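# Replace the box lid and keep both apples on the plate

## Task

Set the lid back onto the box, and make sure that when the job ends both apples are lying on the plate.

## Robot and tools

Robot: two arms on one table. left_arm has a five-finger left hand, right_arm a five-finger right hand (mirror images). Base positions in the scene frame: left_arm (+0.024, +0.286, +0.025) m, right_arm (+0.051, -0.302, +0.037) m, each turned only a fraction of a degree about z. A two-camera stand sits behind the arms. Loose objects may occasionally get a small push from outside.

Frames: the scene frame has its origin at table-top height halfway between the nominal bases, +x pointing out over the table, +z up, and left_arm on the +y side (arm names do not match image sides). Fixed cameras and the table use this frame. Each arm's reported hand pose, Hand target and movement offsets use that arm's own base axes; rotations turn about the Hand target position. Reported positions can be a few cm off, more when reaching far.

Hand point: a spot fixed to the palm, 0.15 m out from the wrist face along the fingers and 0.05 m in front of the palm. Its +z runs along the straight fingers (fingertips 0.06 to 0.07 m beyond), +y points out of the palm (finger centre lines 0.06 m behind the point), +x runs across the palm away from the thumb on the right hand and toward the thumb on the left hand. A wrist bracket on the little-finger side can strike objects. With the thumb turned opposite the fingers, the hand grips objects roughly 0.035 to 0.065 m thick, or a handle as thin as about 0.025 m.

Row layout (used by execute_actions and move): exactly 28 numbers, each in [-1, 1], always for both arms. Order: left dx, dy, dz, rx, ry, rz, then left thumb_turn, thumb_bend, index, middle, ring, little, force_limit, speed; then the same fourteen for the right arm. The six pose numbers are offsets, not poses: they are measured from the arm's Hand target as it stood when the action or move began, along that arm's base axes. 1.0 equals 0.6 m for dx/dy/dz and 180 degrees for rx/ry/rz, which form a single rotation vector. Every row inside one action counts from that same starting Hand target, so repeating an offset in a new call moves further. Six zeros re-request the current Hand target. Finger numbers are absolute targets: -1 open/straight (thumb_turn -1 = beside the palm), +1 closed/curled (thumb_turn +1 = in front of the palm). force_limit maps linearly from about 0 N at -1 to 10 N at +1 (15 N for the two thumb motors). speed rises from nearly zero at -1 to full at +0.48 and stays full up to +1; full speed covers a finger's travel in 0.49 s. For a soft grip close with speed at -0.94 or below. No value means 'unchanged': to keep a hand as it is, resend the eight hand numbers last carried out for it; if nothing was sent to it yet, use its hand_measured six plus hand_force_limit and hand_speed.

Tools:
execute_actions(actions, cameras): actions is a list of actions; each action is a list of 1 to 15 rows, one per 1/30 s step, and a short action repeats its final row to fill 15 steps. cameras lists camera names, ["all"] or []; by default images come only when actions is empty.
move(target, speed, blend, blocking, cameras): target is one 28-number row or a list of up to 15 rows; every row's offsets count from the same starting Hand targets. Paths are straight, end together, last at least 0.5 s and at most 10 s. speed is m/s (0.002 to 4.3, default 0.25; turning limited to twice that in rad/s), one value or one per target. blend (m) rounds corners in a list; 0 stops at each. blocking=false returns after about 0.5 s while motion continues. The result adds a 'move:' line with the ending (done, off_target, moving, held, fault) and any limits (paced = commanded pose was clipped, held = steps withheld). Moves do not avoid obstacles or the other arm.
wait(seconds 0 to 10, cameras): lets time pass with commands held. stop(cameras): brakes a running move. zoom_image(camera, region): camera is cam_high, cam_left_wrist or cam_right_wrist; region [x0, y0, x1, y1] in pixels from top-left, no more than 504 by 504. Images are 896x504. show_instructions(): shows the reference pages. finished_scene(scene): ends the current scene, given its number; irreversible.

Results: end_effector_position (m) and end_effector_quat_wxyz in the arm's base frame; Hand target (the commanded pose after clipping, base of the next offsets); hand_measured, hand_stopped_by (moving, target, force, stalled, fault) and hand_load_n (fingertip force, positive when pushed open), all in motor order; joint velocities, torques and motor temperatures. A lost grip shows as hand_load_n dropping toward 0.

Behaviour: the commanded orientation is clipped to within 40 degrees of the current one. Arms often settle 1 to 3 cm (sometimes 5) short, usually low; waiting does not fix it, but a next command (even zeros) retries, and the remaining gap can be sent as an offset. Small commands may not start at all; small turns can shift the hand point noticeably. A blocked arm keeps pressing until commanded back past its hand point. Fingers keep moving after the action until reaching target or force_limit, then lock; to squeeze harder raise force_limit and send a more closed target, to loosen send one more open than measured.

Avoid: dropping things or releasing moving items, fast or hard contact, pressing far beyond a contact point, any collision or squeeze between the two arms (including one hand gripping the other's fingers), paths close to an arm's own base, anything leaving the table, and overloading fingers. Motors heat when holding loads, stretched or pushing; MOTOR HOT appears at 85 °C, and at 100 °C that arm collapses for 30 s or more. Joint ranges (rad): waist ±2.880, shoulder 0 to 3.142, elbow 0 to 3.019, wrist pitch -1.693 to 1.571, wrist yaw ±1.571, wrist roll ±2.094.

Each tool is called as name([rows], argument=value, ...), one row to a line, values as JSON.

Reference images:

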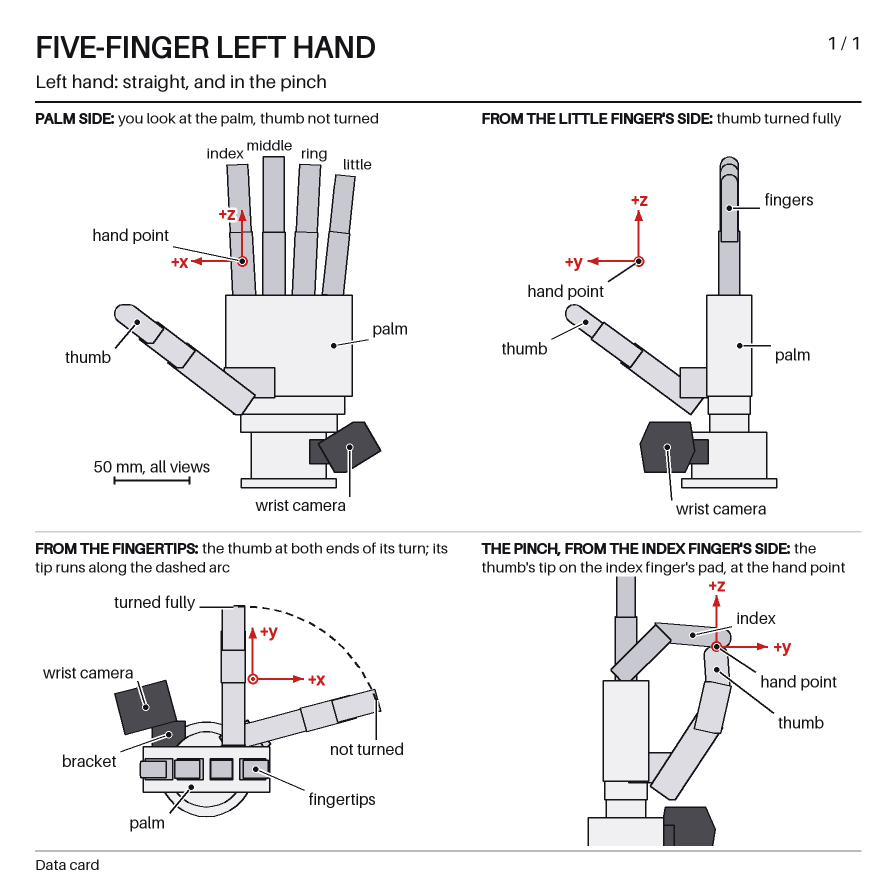

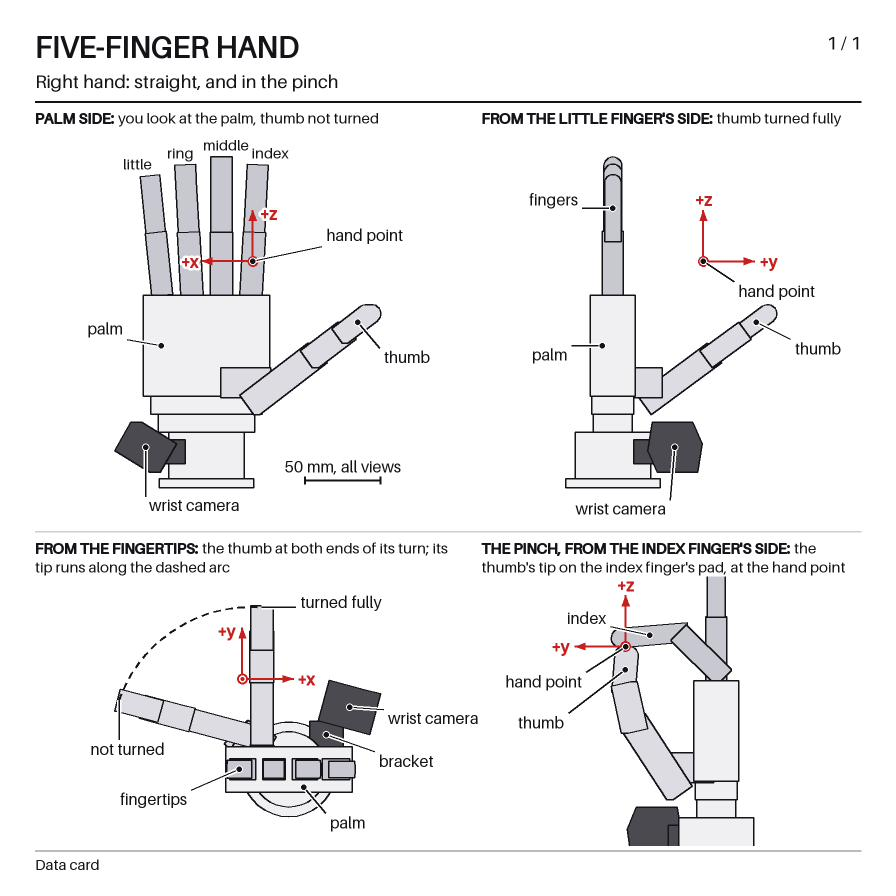

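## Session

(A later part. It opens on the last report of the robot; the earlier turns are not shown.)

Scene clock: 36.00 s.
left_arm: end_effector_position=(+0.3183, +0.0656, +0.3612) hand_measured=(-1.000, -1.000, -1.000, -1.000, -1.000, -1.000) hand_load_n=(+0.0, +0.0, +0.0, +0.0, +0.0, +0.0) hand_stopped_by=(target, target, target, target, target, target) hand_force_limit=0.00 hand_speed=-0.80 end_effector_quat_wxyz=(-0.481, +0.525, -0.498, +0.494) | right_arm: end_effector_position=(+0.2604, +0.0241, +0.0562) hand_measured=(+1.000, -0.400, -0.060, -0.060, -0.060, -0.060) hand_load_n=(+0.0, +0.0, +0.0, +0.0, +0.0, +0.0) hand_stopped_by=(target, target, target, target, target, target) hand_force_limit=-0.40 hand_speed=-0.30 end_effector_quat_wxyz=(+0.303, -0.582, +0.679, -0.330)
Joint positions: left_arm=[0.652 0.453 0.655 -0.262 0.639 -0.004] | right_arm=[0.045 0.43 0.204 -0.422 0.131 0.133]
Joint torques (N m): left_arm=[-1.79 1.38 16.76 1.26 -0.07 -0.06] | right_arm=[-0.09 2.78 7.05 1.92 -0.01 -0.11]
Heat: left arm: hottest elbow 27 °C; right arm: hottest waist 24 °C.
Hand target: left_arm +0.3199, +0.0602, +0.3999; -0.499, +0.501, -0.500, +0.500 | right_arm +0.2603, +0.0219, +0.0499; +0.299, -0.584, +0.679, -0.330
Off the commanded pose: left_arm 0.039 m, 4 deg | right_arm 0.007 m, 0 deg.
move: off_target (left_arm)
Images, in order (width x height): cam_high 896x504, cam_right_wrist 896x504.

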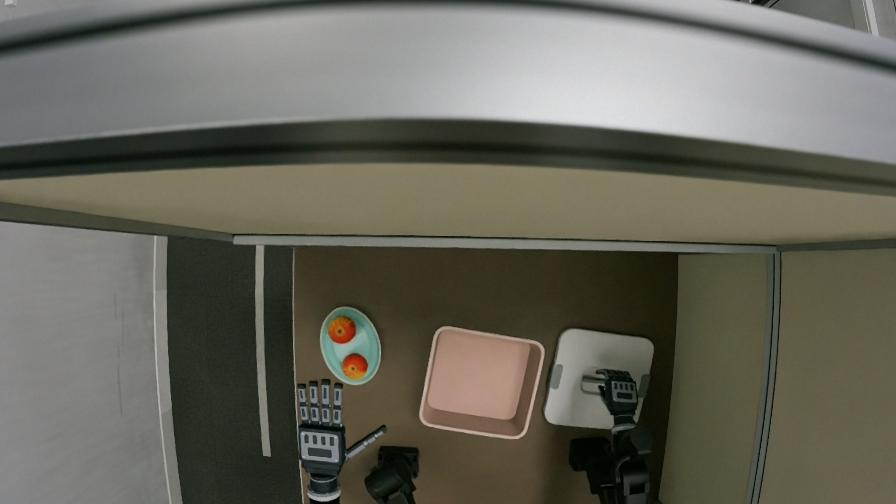

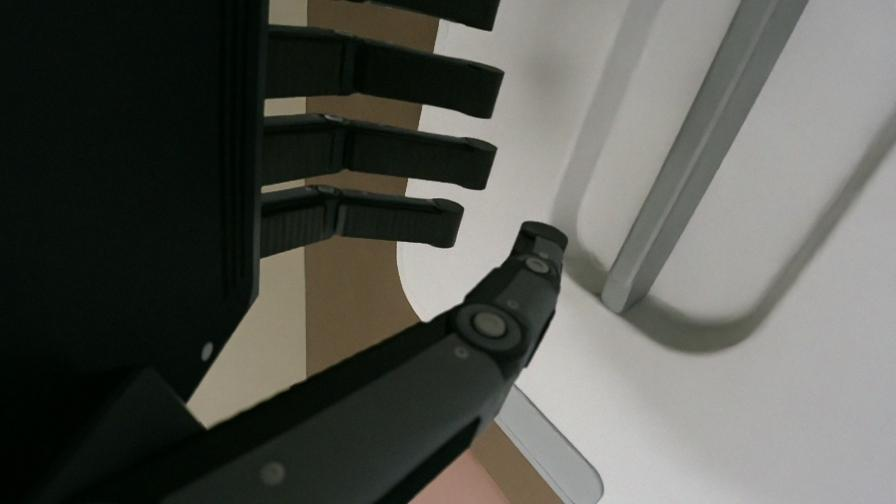

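move(target=[0,0,0,0,0,0,-1,-1,-1,-1,-1,-1,0,-0.8,-0.009,-0.003,-0.047,0,0,0.0,1,-0.4,-0.06,-0.06,-0.06,-0.06,-0.4,-0.3], speed=0.1, cameras=["cam_high","cam_right_wrist"])

zoom_image(camera="cam_high", region=[540, 320, 680, 460])

Scene clock: 39.23 s.
left_arm: end_effector_position=(+0.3183, +0.0656, +0.3612) hand_measured=(-1.000, -1.000, -1.000, -1.000, -1.000, -1.000) hand_load_n=(+0.0, +0.0, +0.0, +0.0, +0.0, +0.0) hand_stopped_by=(target, target, target, target, target, target) hand_force_limit=0.00 hand_speed=-0.80 end_effector_quat_wxyz=(-0.481, +0.525, -0.498, +0.494) | right_arm: end_effector_position=(+0.2559, +0.0225, +0.0284) hand_measured=(+1.000, -0.400, -0.060, -0.060, -0.060, -0.060) hand_load_n=(+0.0, +0.0, +0.0, -0.5, +0.0, +0.0) hand_stopped_by=(target, target, target, target, target, target) hand_force_limit=-0.40 hand_speed=-0.30 end_effector_quat_wxyz=(+0.304, -0.582, +0.678, -0.330)
Joint positions: left_arm=[0.652 0.453 0.655 -0.262 0.639 -0.004] | right_arm=[0.033 0.453 0.131 -0.324 0.121 0.126]
Joint torques (N m): left_arm=[-1.85 1.38 16.75 1.26 -0.07 -0.06] | right_arm=[-0.44 3.08 6.93 1.98 -0.01 -0.1]
Heat: left arm: hottest elbow 28 °C; right arm: hottest waist 24 °C.
Hand target: left_arm +0.3199, +0.0602, +0.3999; -0.499, +0.501, -0.500, +0.500 | right_arm +0.2550, +0.0201, +0.0218; +0.300, -0.584, +0.679, -0.330
Off the commanded pose: left_arm 0.039 m, 4 deg | right_arm 0.007 m, 1 deg.
move: off_target (left_arm)
Images, in order (width x height): cam_high 896x504, cam_right_wrist 896x504.

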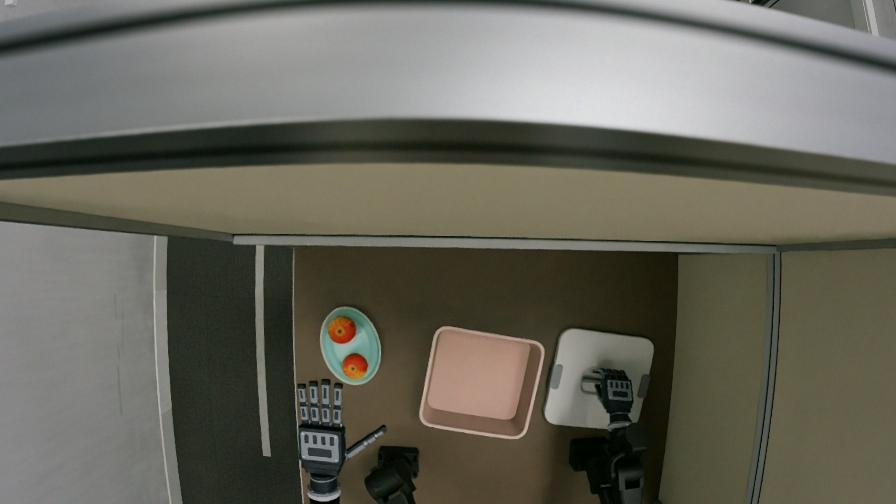

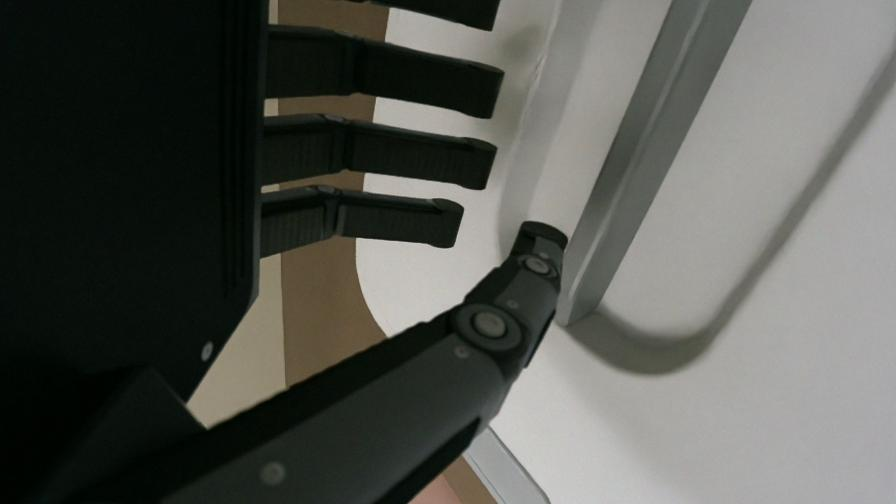

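Scaled by 3.600.

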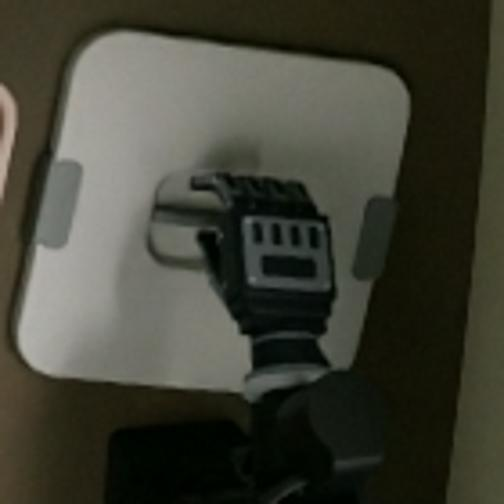

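move(target=[0,0,0,0,0,0,-1,-1,-1,-1,-1,-1,0,-0.8,0,0,-0.02,0,0,0.0,1,-0.4,-0.06,-0.06,-0.06,-0.06,-0.4,-0.3], speed=0.06, cameras=["cam_high","cam_right_wrist"])

zoom_image(camera="cam_right_wrist", region=[400, 0, 800, 400])

Scene clock: 41.30 s.
left_arm: end_effector_position=(+0.3183, +0.0656, +0.3612) hand_measured=(-1.000, -1.000, -1.000, -1.000, -1.000, -1.000) hand_load_n=(+0.0, +0.0, -0.5, +0.0, +0.0, +0.0) hand_stopped_by=(target, target, target, target, target, target) hand_force_limit=0.00 hand_speed=-0.80 end_effector_quat_wxyz=(-0.481, +0.525, -0.498, +0.494) | right_arm: end_effector_position=(+0.2561, +0.0225, +0.0161) hand_measured=(+1.000, -0.400, -0.060, -0.060, -0.060, -0.060) hand_load_n=(+0.5, +0.0, +0.0, +0.0, +0.0, +0.0) hand_stopped_by=(target, target, target, target, target, target) hand_force_limit=-0.40 hand_speed=-0.30 end_effector_quat_wxyz=(+0.304, -0.582, +0.678, -0.330)
Joint positions: left_arm=[0.652 0.453 0.655 -0.262 0.639 -0.004] | right_arm=[0.033 0.494 0.103 -0.255 0.121 0.126]
Joint torques (N m): left_arm=[-1.85 1.32 16.76 1.26 -0.07 -0.06] | right_arm=[0.21 3.02 6.8 1.94 0 -0.11]
Heat: left arm: hottest elbow 29 °C; right arm: hottest waist 24 °C.
Hand target: left_arm +0.3199, +0.0602, +0.3999; -0.499, +0.501, -0.500, +0.500 | right_arm +0.2550, +0.0201, +0.0098; +0.300, -0.584, +0.679, -0.330
Off the commanded pose: left_arm 0.039 m, 4 deg | right_arm 0.007 m, 1 deg.
move: off_target (left_arm)
Images, in order (width x height): cam_high 896x504, cam_right_wrist 896x504.

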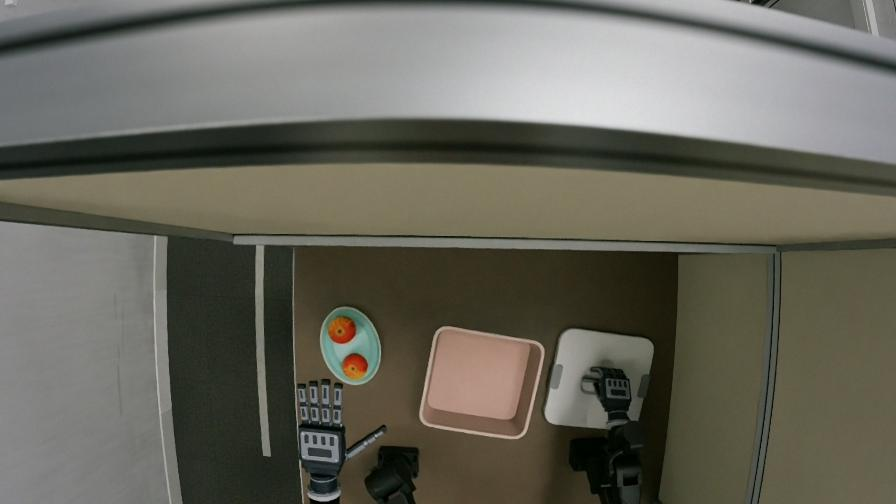

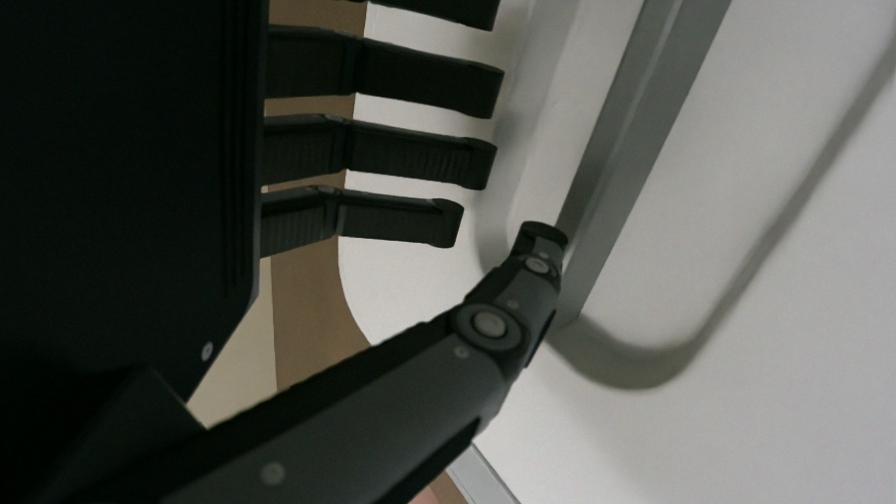

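Scaled by 1.260.

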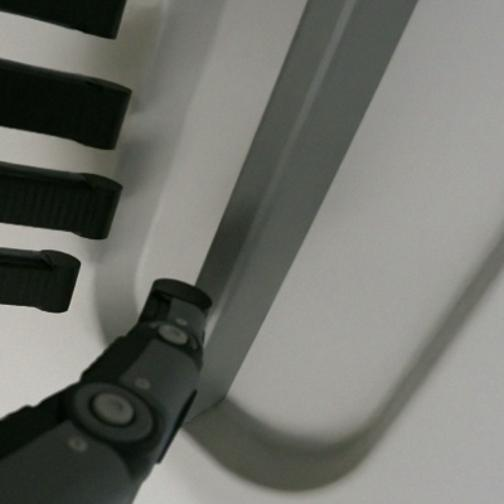

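move(target=[0,0,0,0,0,0,-1,-1,-1,-1,-1,-1,0,-0.8,0,0,-0.0133,0,0,0.0,1,-0.4,-0.06,-0.06,-0.06,-0.06,-0.4,-0.3], speed=0.05, cameras=["cam_high","cam_right_wrist"])

zoom_image(camera="cam_right_wrist", region=[400, 0, 800, 400])

zoom_image(camera="cam_high", region=[540, 320, 680, 460])

Scene clock: 42.70 s.
left_arm: end_effector_position=(+0.3183, +0.0656, +0.3612) hand_measured=(-1.000, -1.000, -1.000, -1.000, -1.000, -1.000) hand_load_n=(+0.0, +0.0, +0.0, +0.0, +0.0, +0.0) hand_stopped_by=(target, target, target, target, target, target) hand_force_limit=0.00 hand_speed=-0.80 end_effector_quat_wxyz=(-0.481, +0.525, -0.498, +0.494) | right_arm: end_effector_position=(+0.2563, +0.0225, +0.0080) hand_measured=(+1.000, -0.400, -0.060, -0.060, -0.060, -0.060) hand_load_n=(+0.0, +0.0, +0.0, +0.0, +0.0, +0.0) hand_stopped_by=(target, target, target, target, target, target) hand_force_limit=-0.40 hand_speed=-0.30 end_effector_quat_wxyz=(+0.304, -0.582, +0.678, -0.330)
Joint positions: left_arm=[0.652 0.453 0.655 -0.262 0.639 -0.004] | right_arm=[0.033 0.528 0.085 -0.204 0.121 0.126]
Joint torques (N m): left_arm=[-1.79 1.32 16.75 1.26 -0.07 -0.06] | right_arm=[0.03 2.67 6.65 1.95 0 -0.1]
Heat: left arm: hottest elbow 29 °C; right arm: hottest waist 24 °C.
Hand target: left_arm +0.3199, +0.0602, +0.3999; -0.499, +0.501, -0.500, +0.500 | right_arm +0.2549, +0.0201, +0.0017; +0.300, -0.584, +0.679, -0.330
Off the commanded pose: left_arm 0.039 m, 4 deg | right_arm 0.007 m, 0 deg.
move: off_target (left_arm)
Images, in order (width x height): cam_high 896x504, cam_right_wrist 896x504.

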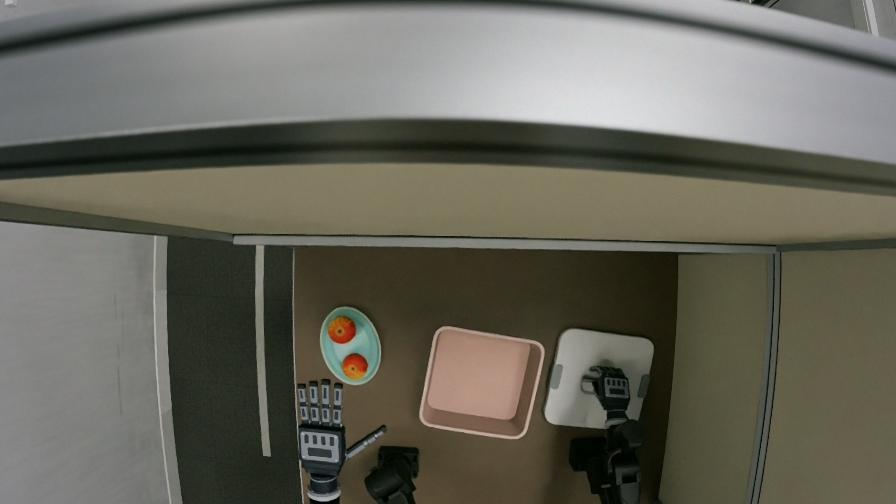

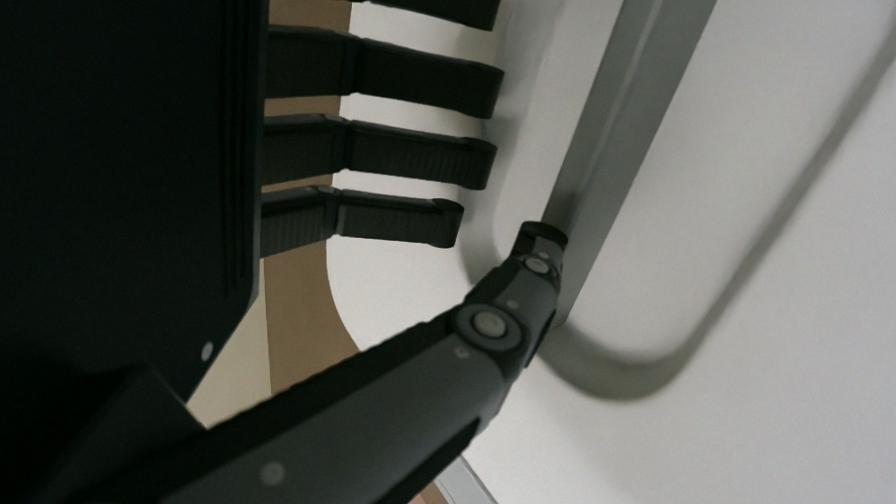

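Scaled by 1.260.

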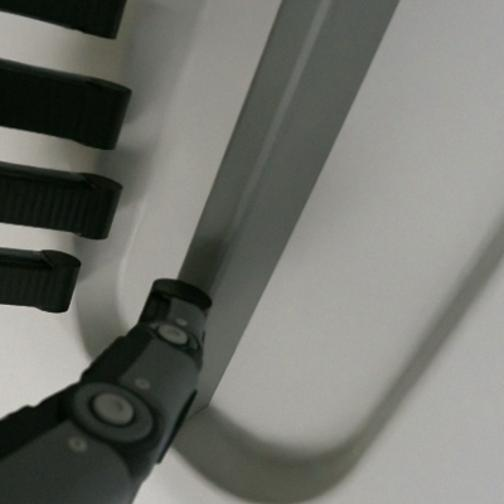

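Scaled by 3.600.

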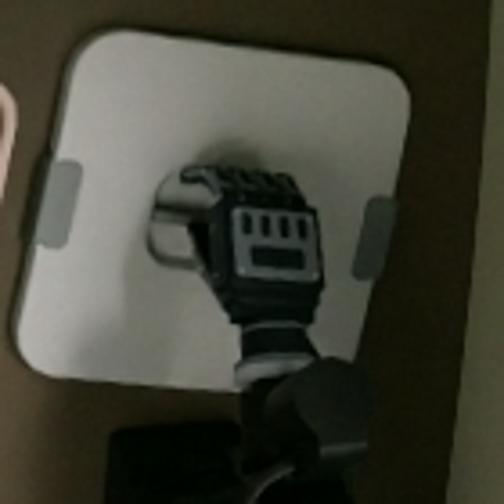

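move(target=[-0.05,-0.35,-0.22,0,0,-0.5,-1,-1,-1,-1,-1,-1,0,-0.8,0,0,0,0,0,0.0,1,-0.4,-0.06,-0.06,-0.06,-0.06,-0.4,-0.3], speed=0.2, cameras=["cam_high","cam_left_wrist"])

Scene clock: 48.60 s.
left_arm: end_effector_position=(+0.2923, -0.1462, +0.2747) hand_measured=(-1.000, -1.000, -1.000, -1.000, -1.000, -1.000) hand_load_n=(+0.0, +0.0, +0.0, +0.0, +0.0, +0.0) hand_stopped_by=(target, target, target, target, target, target) hand_force_limit=0.00 hand_speed=-0.80 end_effector_quat_wxyz=(+0.061, -0.066, +0.704, -0.704) | right_arm: end_effector_position=(+0.2562, +0.0225, +0.0077) hand_measured=(+1.000, -0.400, -0.060, -0.060, -0.060, -0.060) hand_load_n=(+0.0, +0.5, +0.0, +0.0, +0.0, +0.0) hand_stopped_by=(target, target, target, target, target, target) hand_force_limit=-0.40 hand_speed=-0.30 end_effector_quat_wxyz=(+0.303, -0.582, +0.679, -0.329)
Joint positions: left_arm=[0.175 0.964 0.606 0.2 1.566 0.151] | right_arm=[0.033 0.53 0.085 -0.204 0.121 0.126]
Joint torques (N m): left_arm=[-1.85 -3.14 9.21 1.32 0.21 0.07] | right_arm=[0.03 2.9 6.6 2.09 -0.02 -0.11]
Motor temperatures (°C): left_arm=[22 21 30 23 20 23] | right_arm=[24 22 24 22 20 23]
Heat: left arm: hottest elbow 30 °C; right arm: hottest waist 24 °C.
Hand target: left_arm +0.2899, -0.1498, +0.2680; -0.001, +0.000, +0.708, -0.707 | right_arm +0.2550, +0.0201, +0.0018; +0.300, -0.584, +0.679, -0.330
Off the commanded pose: left_arm 0.008 m, 10 deg | right_arm 0.006 m, 0 deg.
joint sent to its limit (left arm) — joint 5 (wrist yaw), upper limit. The joint targets are off in orientation, not in position.
move: off_target (left_arm)
Images, in order (width x height): cam_high 896x504, cam_left_wrist 896x504.

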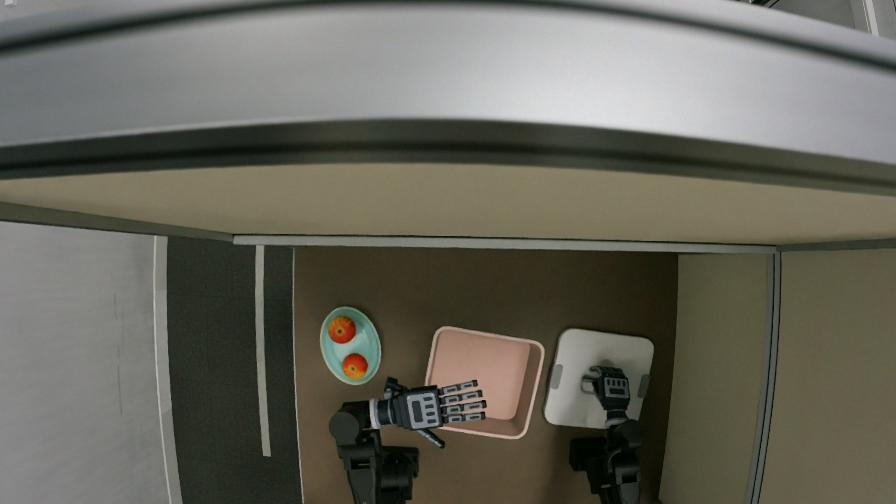

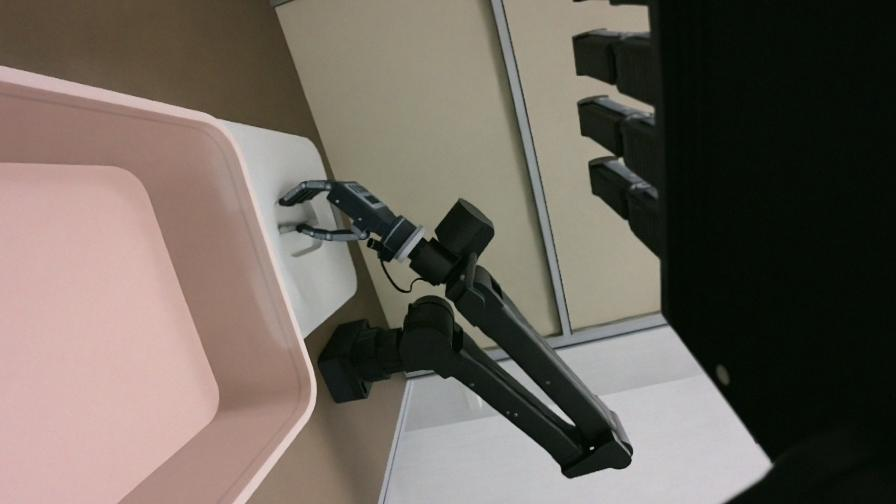

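zoom_image(camera="cam_left_wrist", region=[240, 140, 400, 300])

zoom_image(camera="cam_left_wrist", region=[260, 170, 340, 250])

Scaled by 3.150.

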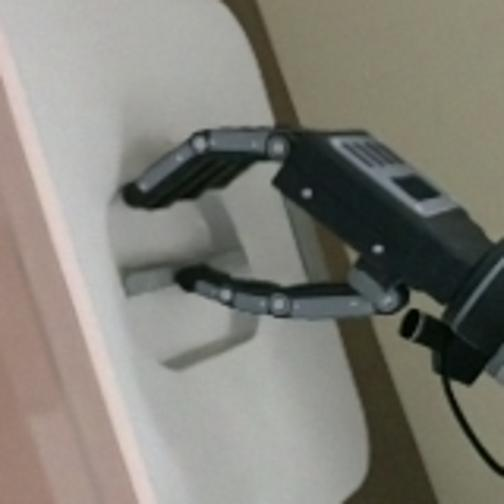

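Scaled by 6.300.

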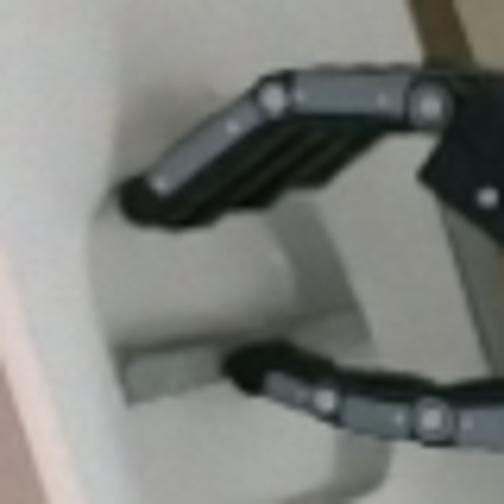

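move(target=[0,0,0,0,0,0,-1,-1,-1,-1,-1,-1,0,-0.8,-0.0233,0,0.00,0,0,0.0,1,-0.4,-0.06,-0.06,-0.06,-0.06,-0.4,-0.3], speed=0.05, cameras=["cam_high","cam_left_wrist","cam_right_wrist"])

zoom_image(camera="cam_left_wrist", region=[250, 160, 350, 260])

zoom_image(camera="cam_right_wrist", region=[400, 0, 800, 400])

Scene clock: 51.37 s.
left_arm: end_effector_position=(+0.2923, -0.1462, +0.2747) hand_measured=(-1.000, -1.000, -1.000, -1.000, -1.000, -1.000) hand_load_n=(+0.0, +0.0, +0.0, +0.0, +0.0, +0.0) hand_stopped_by=(target, target, target, target, target, target) hand_force_limit=0.00 hand_speed=-0.80 end_effector_quat_wxyz=(+0.061, -0.066, +0.704, -0.704) | right_arm: end_effector_position=(+0.2464, +0.0222, +0.0070) hand_measured=(+1.000, -0.400, -0.060, -0.060, -0.060, -0.060) hand_load_n=(+0.0, +0.0, +0.0, +0.0, +0.0, +0.0) hand_stopped_by=(target, target, target, target, target, target) hand_force_limit=-0.40 hand_speed=-0.30 end_effector_quat_wxyz=(+0.305, -0.581, +0.678, -0.331)
Joint positions: left_arm=[0.175 0.964 0.606 0.2 1.566 0.151] | right_arm=[0.033 0.432 0.067 -0.278 0.121 0.126]
Joint torques (N m): left_arm=[-1.85 -3.14 9.18 1.26 0.21 0.05] | right_arm=[0.03 1.14 6.79 0.95 0.09 -0.09]
Heat: left arm: hottest elbow 30 °C; right arm: hottest waist 24 °C.
Hand target: left_arm +0.2900, -0.1508, +0.2681; +0.056, -0.058, +0.705, -0.705 (not the last commanded pose) | right_arm +0.2410, +0.0201, +0.0018; +0.300, -0.584, +0.679, -0.330
Off the commanded pose: left_arm 0.008 m, 10 deg | right_arm 0.008 m, 1 deg.
joint sent to its limit (left arm) — joint 5 (wrist yaw), upper limit.
move: off_target (left_arm)

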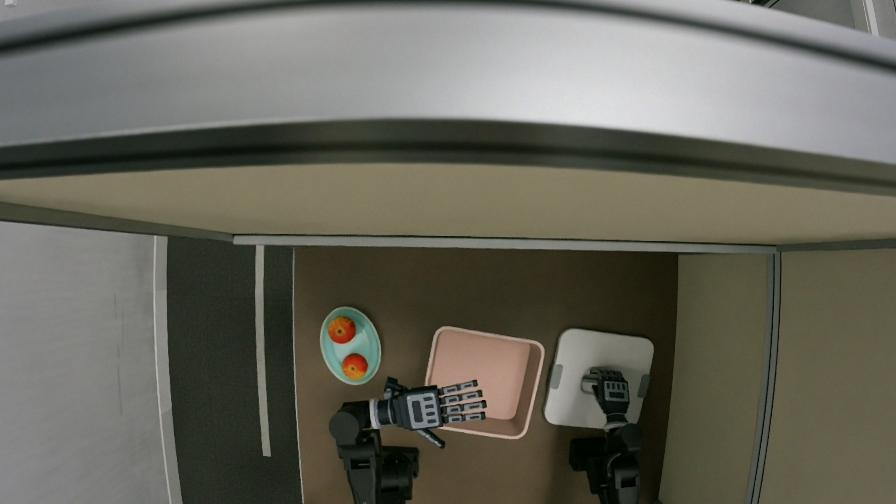

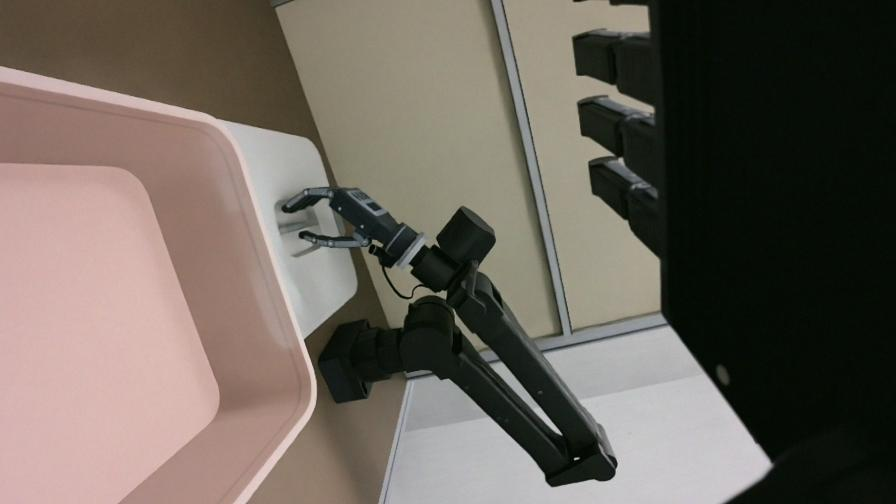

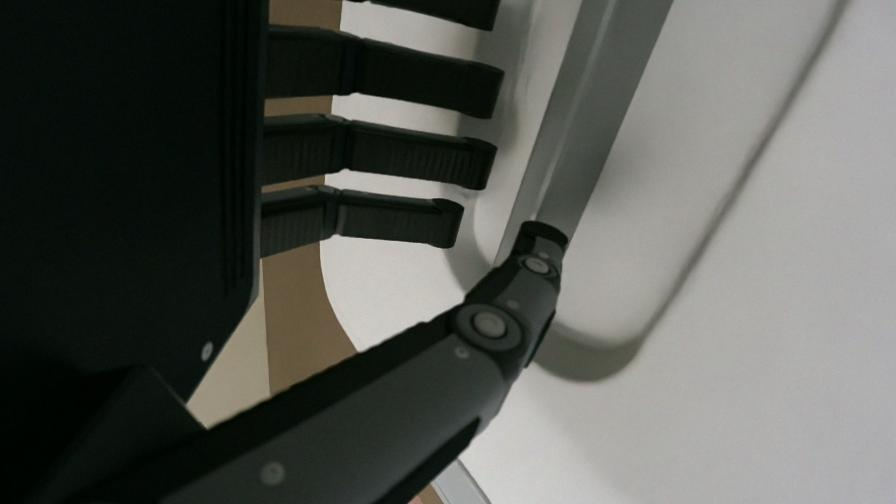

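Scaled by 5.040.

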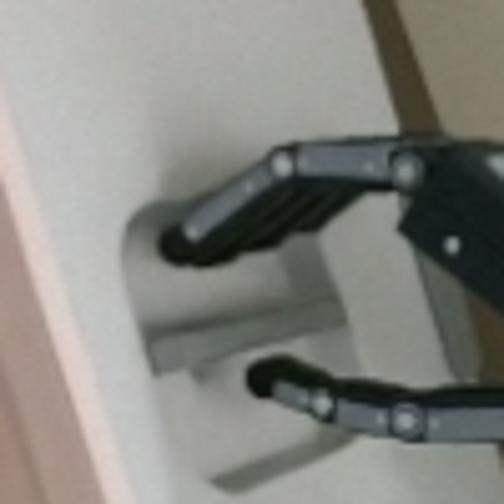

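Scaled by 1.260.

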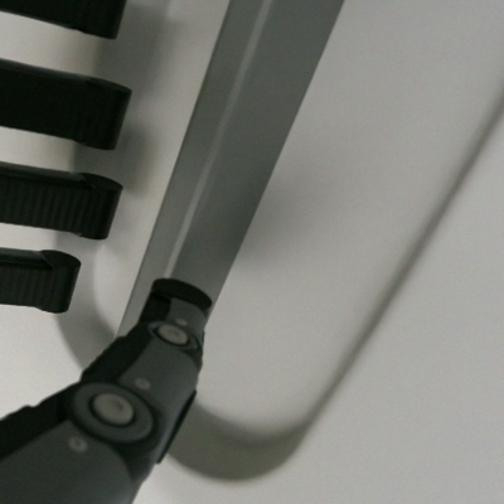

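move(target=[0,0,0,0,0,0,-1,-1,-1,-1,-1,-1,0,-0.8,-0.008,0,0.01,-0.0094,-0.0547,0.0,1,-0.4,0,0,0,0,-0.4,-0.3], speed=0.05, cameras=["cam_high","cam_left_wrist","cam_right_wrist"])

zoom_image(camera="cam_left_wrist", region=[250, 160, 350, 260])

zoom_image(camera="cam_right_wrist", region=[400, 0, 800, 400])

Scene clock: 53.73 s.
left_arm: end_effector_position=(+0.2923, -0.1462, +0.2747) hand_measured=(-1.000, -1.000, -1.000, -1.000, -1.000, -1.000) hand_load_n=(+0.0, +0.0, +0.0, +0.0, +0.0, +0.0) hand_stopped_by=(target, target, target, target, target, target) hand_force_limit=0.00 hand_speed=-0.80 end_effector_quat_wxyz=(+0.061, -0.066, +0.704, -0.704) | right_arm: end_effector_position=(+0.2448, +0.0189, +0.0116) hand_measured=(+1.000, -0.400, +0.000, +0.000, +0.000, +0.000) hand_load_n=(+0.0, +0.0, +0.0, +0.0, +0.0, +0.0) hand_stopped_by=(target, target, target, target, target, target) hand_force_limit=-0.40 hand_speed=-0.30 end_effector_quat_wxyz=(+0.330, -0.563, +0.665, -0.363)
Joint positions: left_arm=[0.175 0.964 0.606 0.2 1.566 0.151] | right_arm=[0.042 0.251 0.017 -0.319 0.148 0.126]
Joint torques (N m): left_arm=[-1.79 -3.14 9.2 1.28 0.21 0.06] | right_arm=[0.67 4.42 7.99 1.37 0.07 -0.03]
Heat: left arm: hottest elbow 30 °C; right arm: hottest waist 24 °C.
Hand target: left_arm +0.2900, -0.1508, +0.2681; +0.056, -0.058, +0.705, -0.705 | right_arm +0.2444, +0.0188, +0.0105; +0.327, -0.564, +0.667, -0.361 (not the last commanded pose)
Off the commanded pose: left_arm 0.008 m, 1 deg | right_arm 0.009 m, 4 deg.
joint sent to its limit (left arm) — joint 5 (wrist yaw), upper limit. The joint targets still meet the commanded pose.
move: held (right_arm; a check stopped the path); limits=held
pose unreachable (right arm): on one or more control steps of this call, first in action 0 (counted from 0), this arm could not follow its commanded pose, so it was not sent that pose on those steps. It may still have moved: this result reports where it is.
cause: moving toward the commanded pose would bring two parts of the arm too close to each other (joints 2 (shoulder) and 3 (elbow) lie between them).

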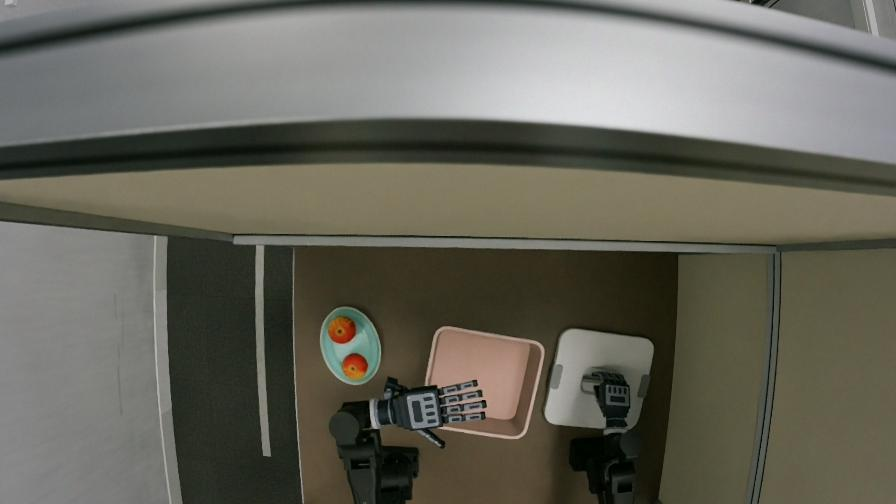

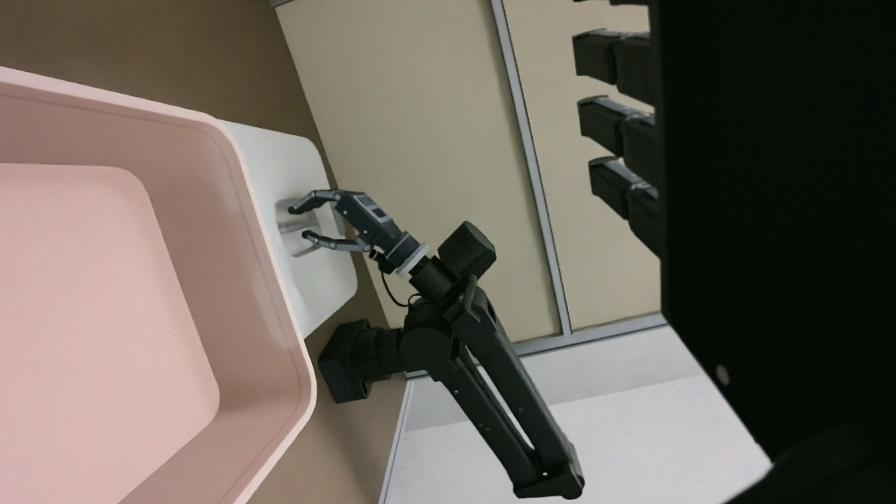

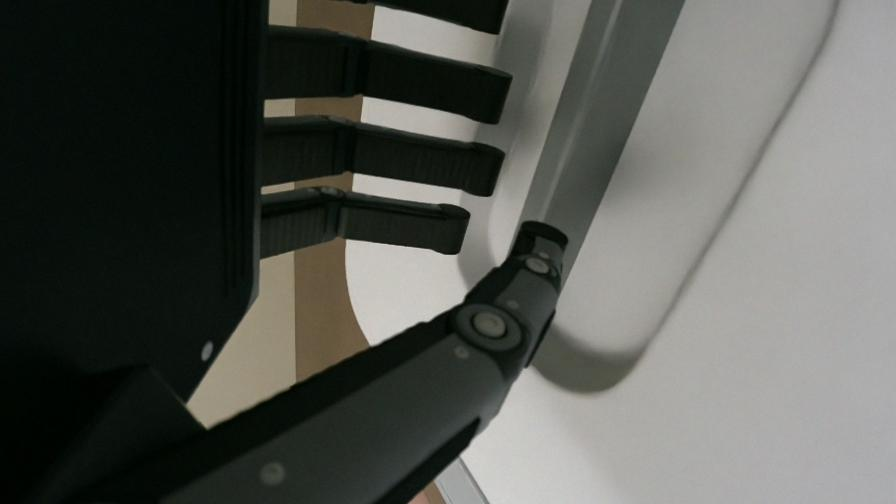

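Scaled by 5.040.

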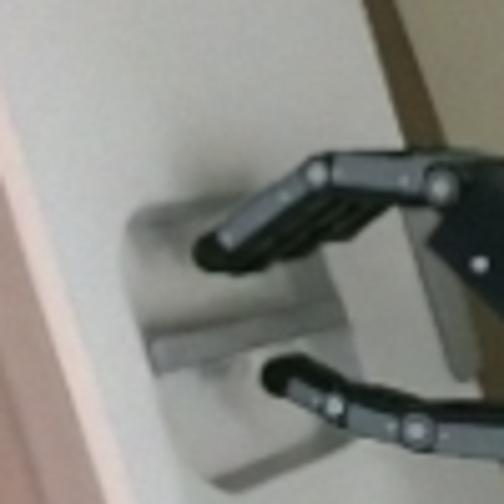

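Scaled by 1.260.

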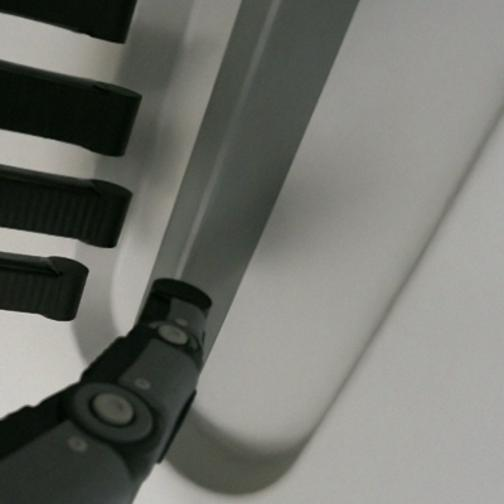

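move(target=[0,0,0,0,0,0,-1,-1,-1,-1,-1,-1,0,-0.8,-0.002,0.003,0.0,0.0085,0.0493,0.0,1,-0.6,0,0,0,0,-0.4,-0.3], speed=0.05, cameras=["cam_left_wrist","cam_right_wrist"])

zoom_image(camera="cam_left_wrist", region=[250, 160, 350, 260])

Scene clock: 56.70 s.
left_arm: end_effector_position=(+0.2923, -0.1462, +0.2747) hand_measured=(-1.000, -1.000, -1.000, -1.000, -1.000, -1.000) hand_load_n=(+0.0, +0.0, +0.0, +0.0, +0.0, +0.0) hand_stopped_by=(target, target, target, target, target, target) hand_force_limit=0.00 hand_speed=-0.80 end_effector_quat_wxyz=(+0.061, -0.066, +0.704, -0.704) | right_arm: end_effector_position=(+0.2344, +0.0213, -0.0064) hand_measured=(+1.000, -0.600, +0.000, +0.000, +0.000, +0.000) hand_load_n=(+0.0, +0.0, +0.0, +0.0, +0.0, +0.0) hand_stopped_by=(target, target, target, target, target, target) hand_force_limit=-0.40 hand_speed=-0.30 end_effector_quat_wxyz=(+0.279, -0.592, +0.691, -0.307)
Joint positions: left_arm=[0.175 0.964 0.606 0.2 1.566 0.151] | right_arm=[0.024 0.478 0.074 -0.317 0.112 0.126]
Joint torques (N m): left_arm=[-1.73 -3.19 9.2 1.29 0.21 0.05] | right_arm=[0.03 3.9 10.55 0.46 -0.04 0.07]
Heat: left arm: hottest elbow 29 °C; right arm: hottest waist 24 °C.
Hand target: left_arm +0.2900, -0.1508, +0.2681; +0.056, -0.058, +0.705, -0.705 | right_arm +0.2433, +0.0207, +0.0106; +0.282, -0.586, +0.695, -0.307
Off the commanded pose: left_arm 0.008 m, 1 deg | right_arm 0.019 m, 1 deg.
joint sent to its limit (left arm) — joint 5 (wrist yaw), upper limit. The joint targets still meet the commanded pose.
move: off_target (right_arm)
Images, in order (width x height): cam_left_wrist 896x504, cam_right_wrist 896x504.

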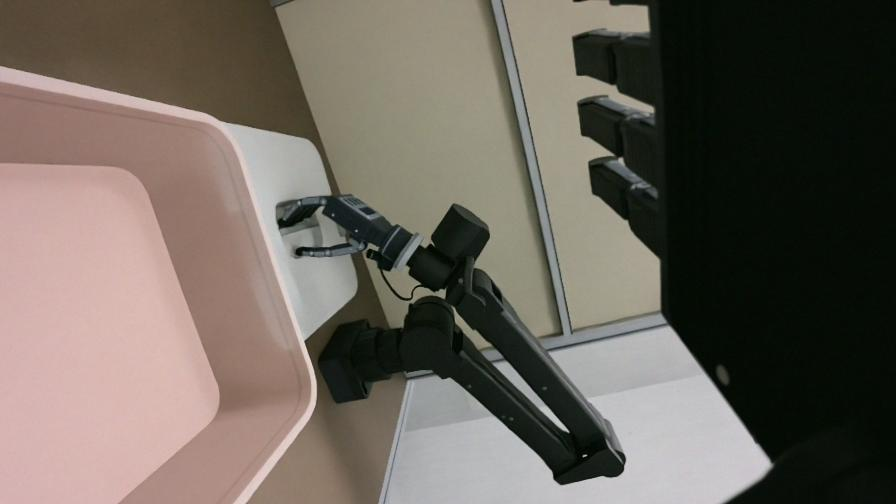

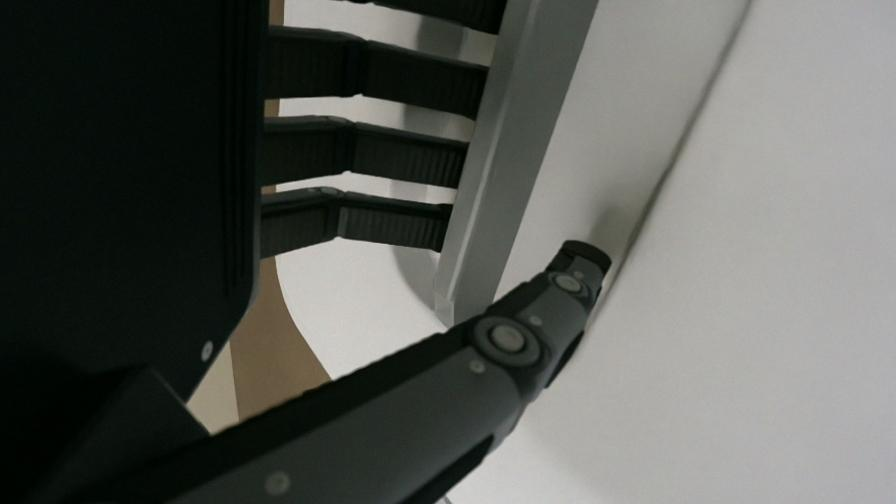

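Scaled by 5.040.

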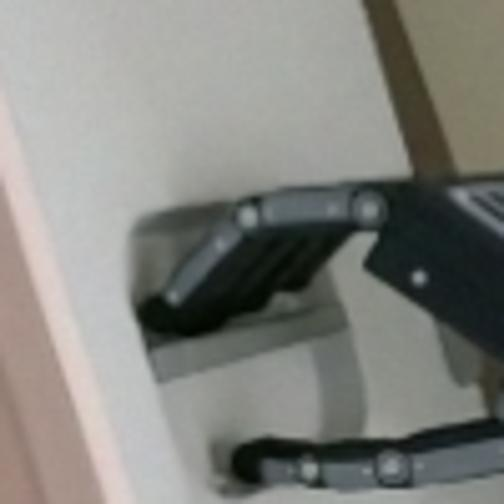

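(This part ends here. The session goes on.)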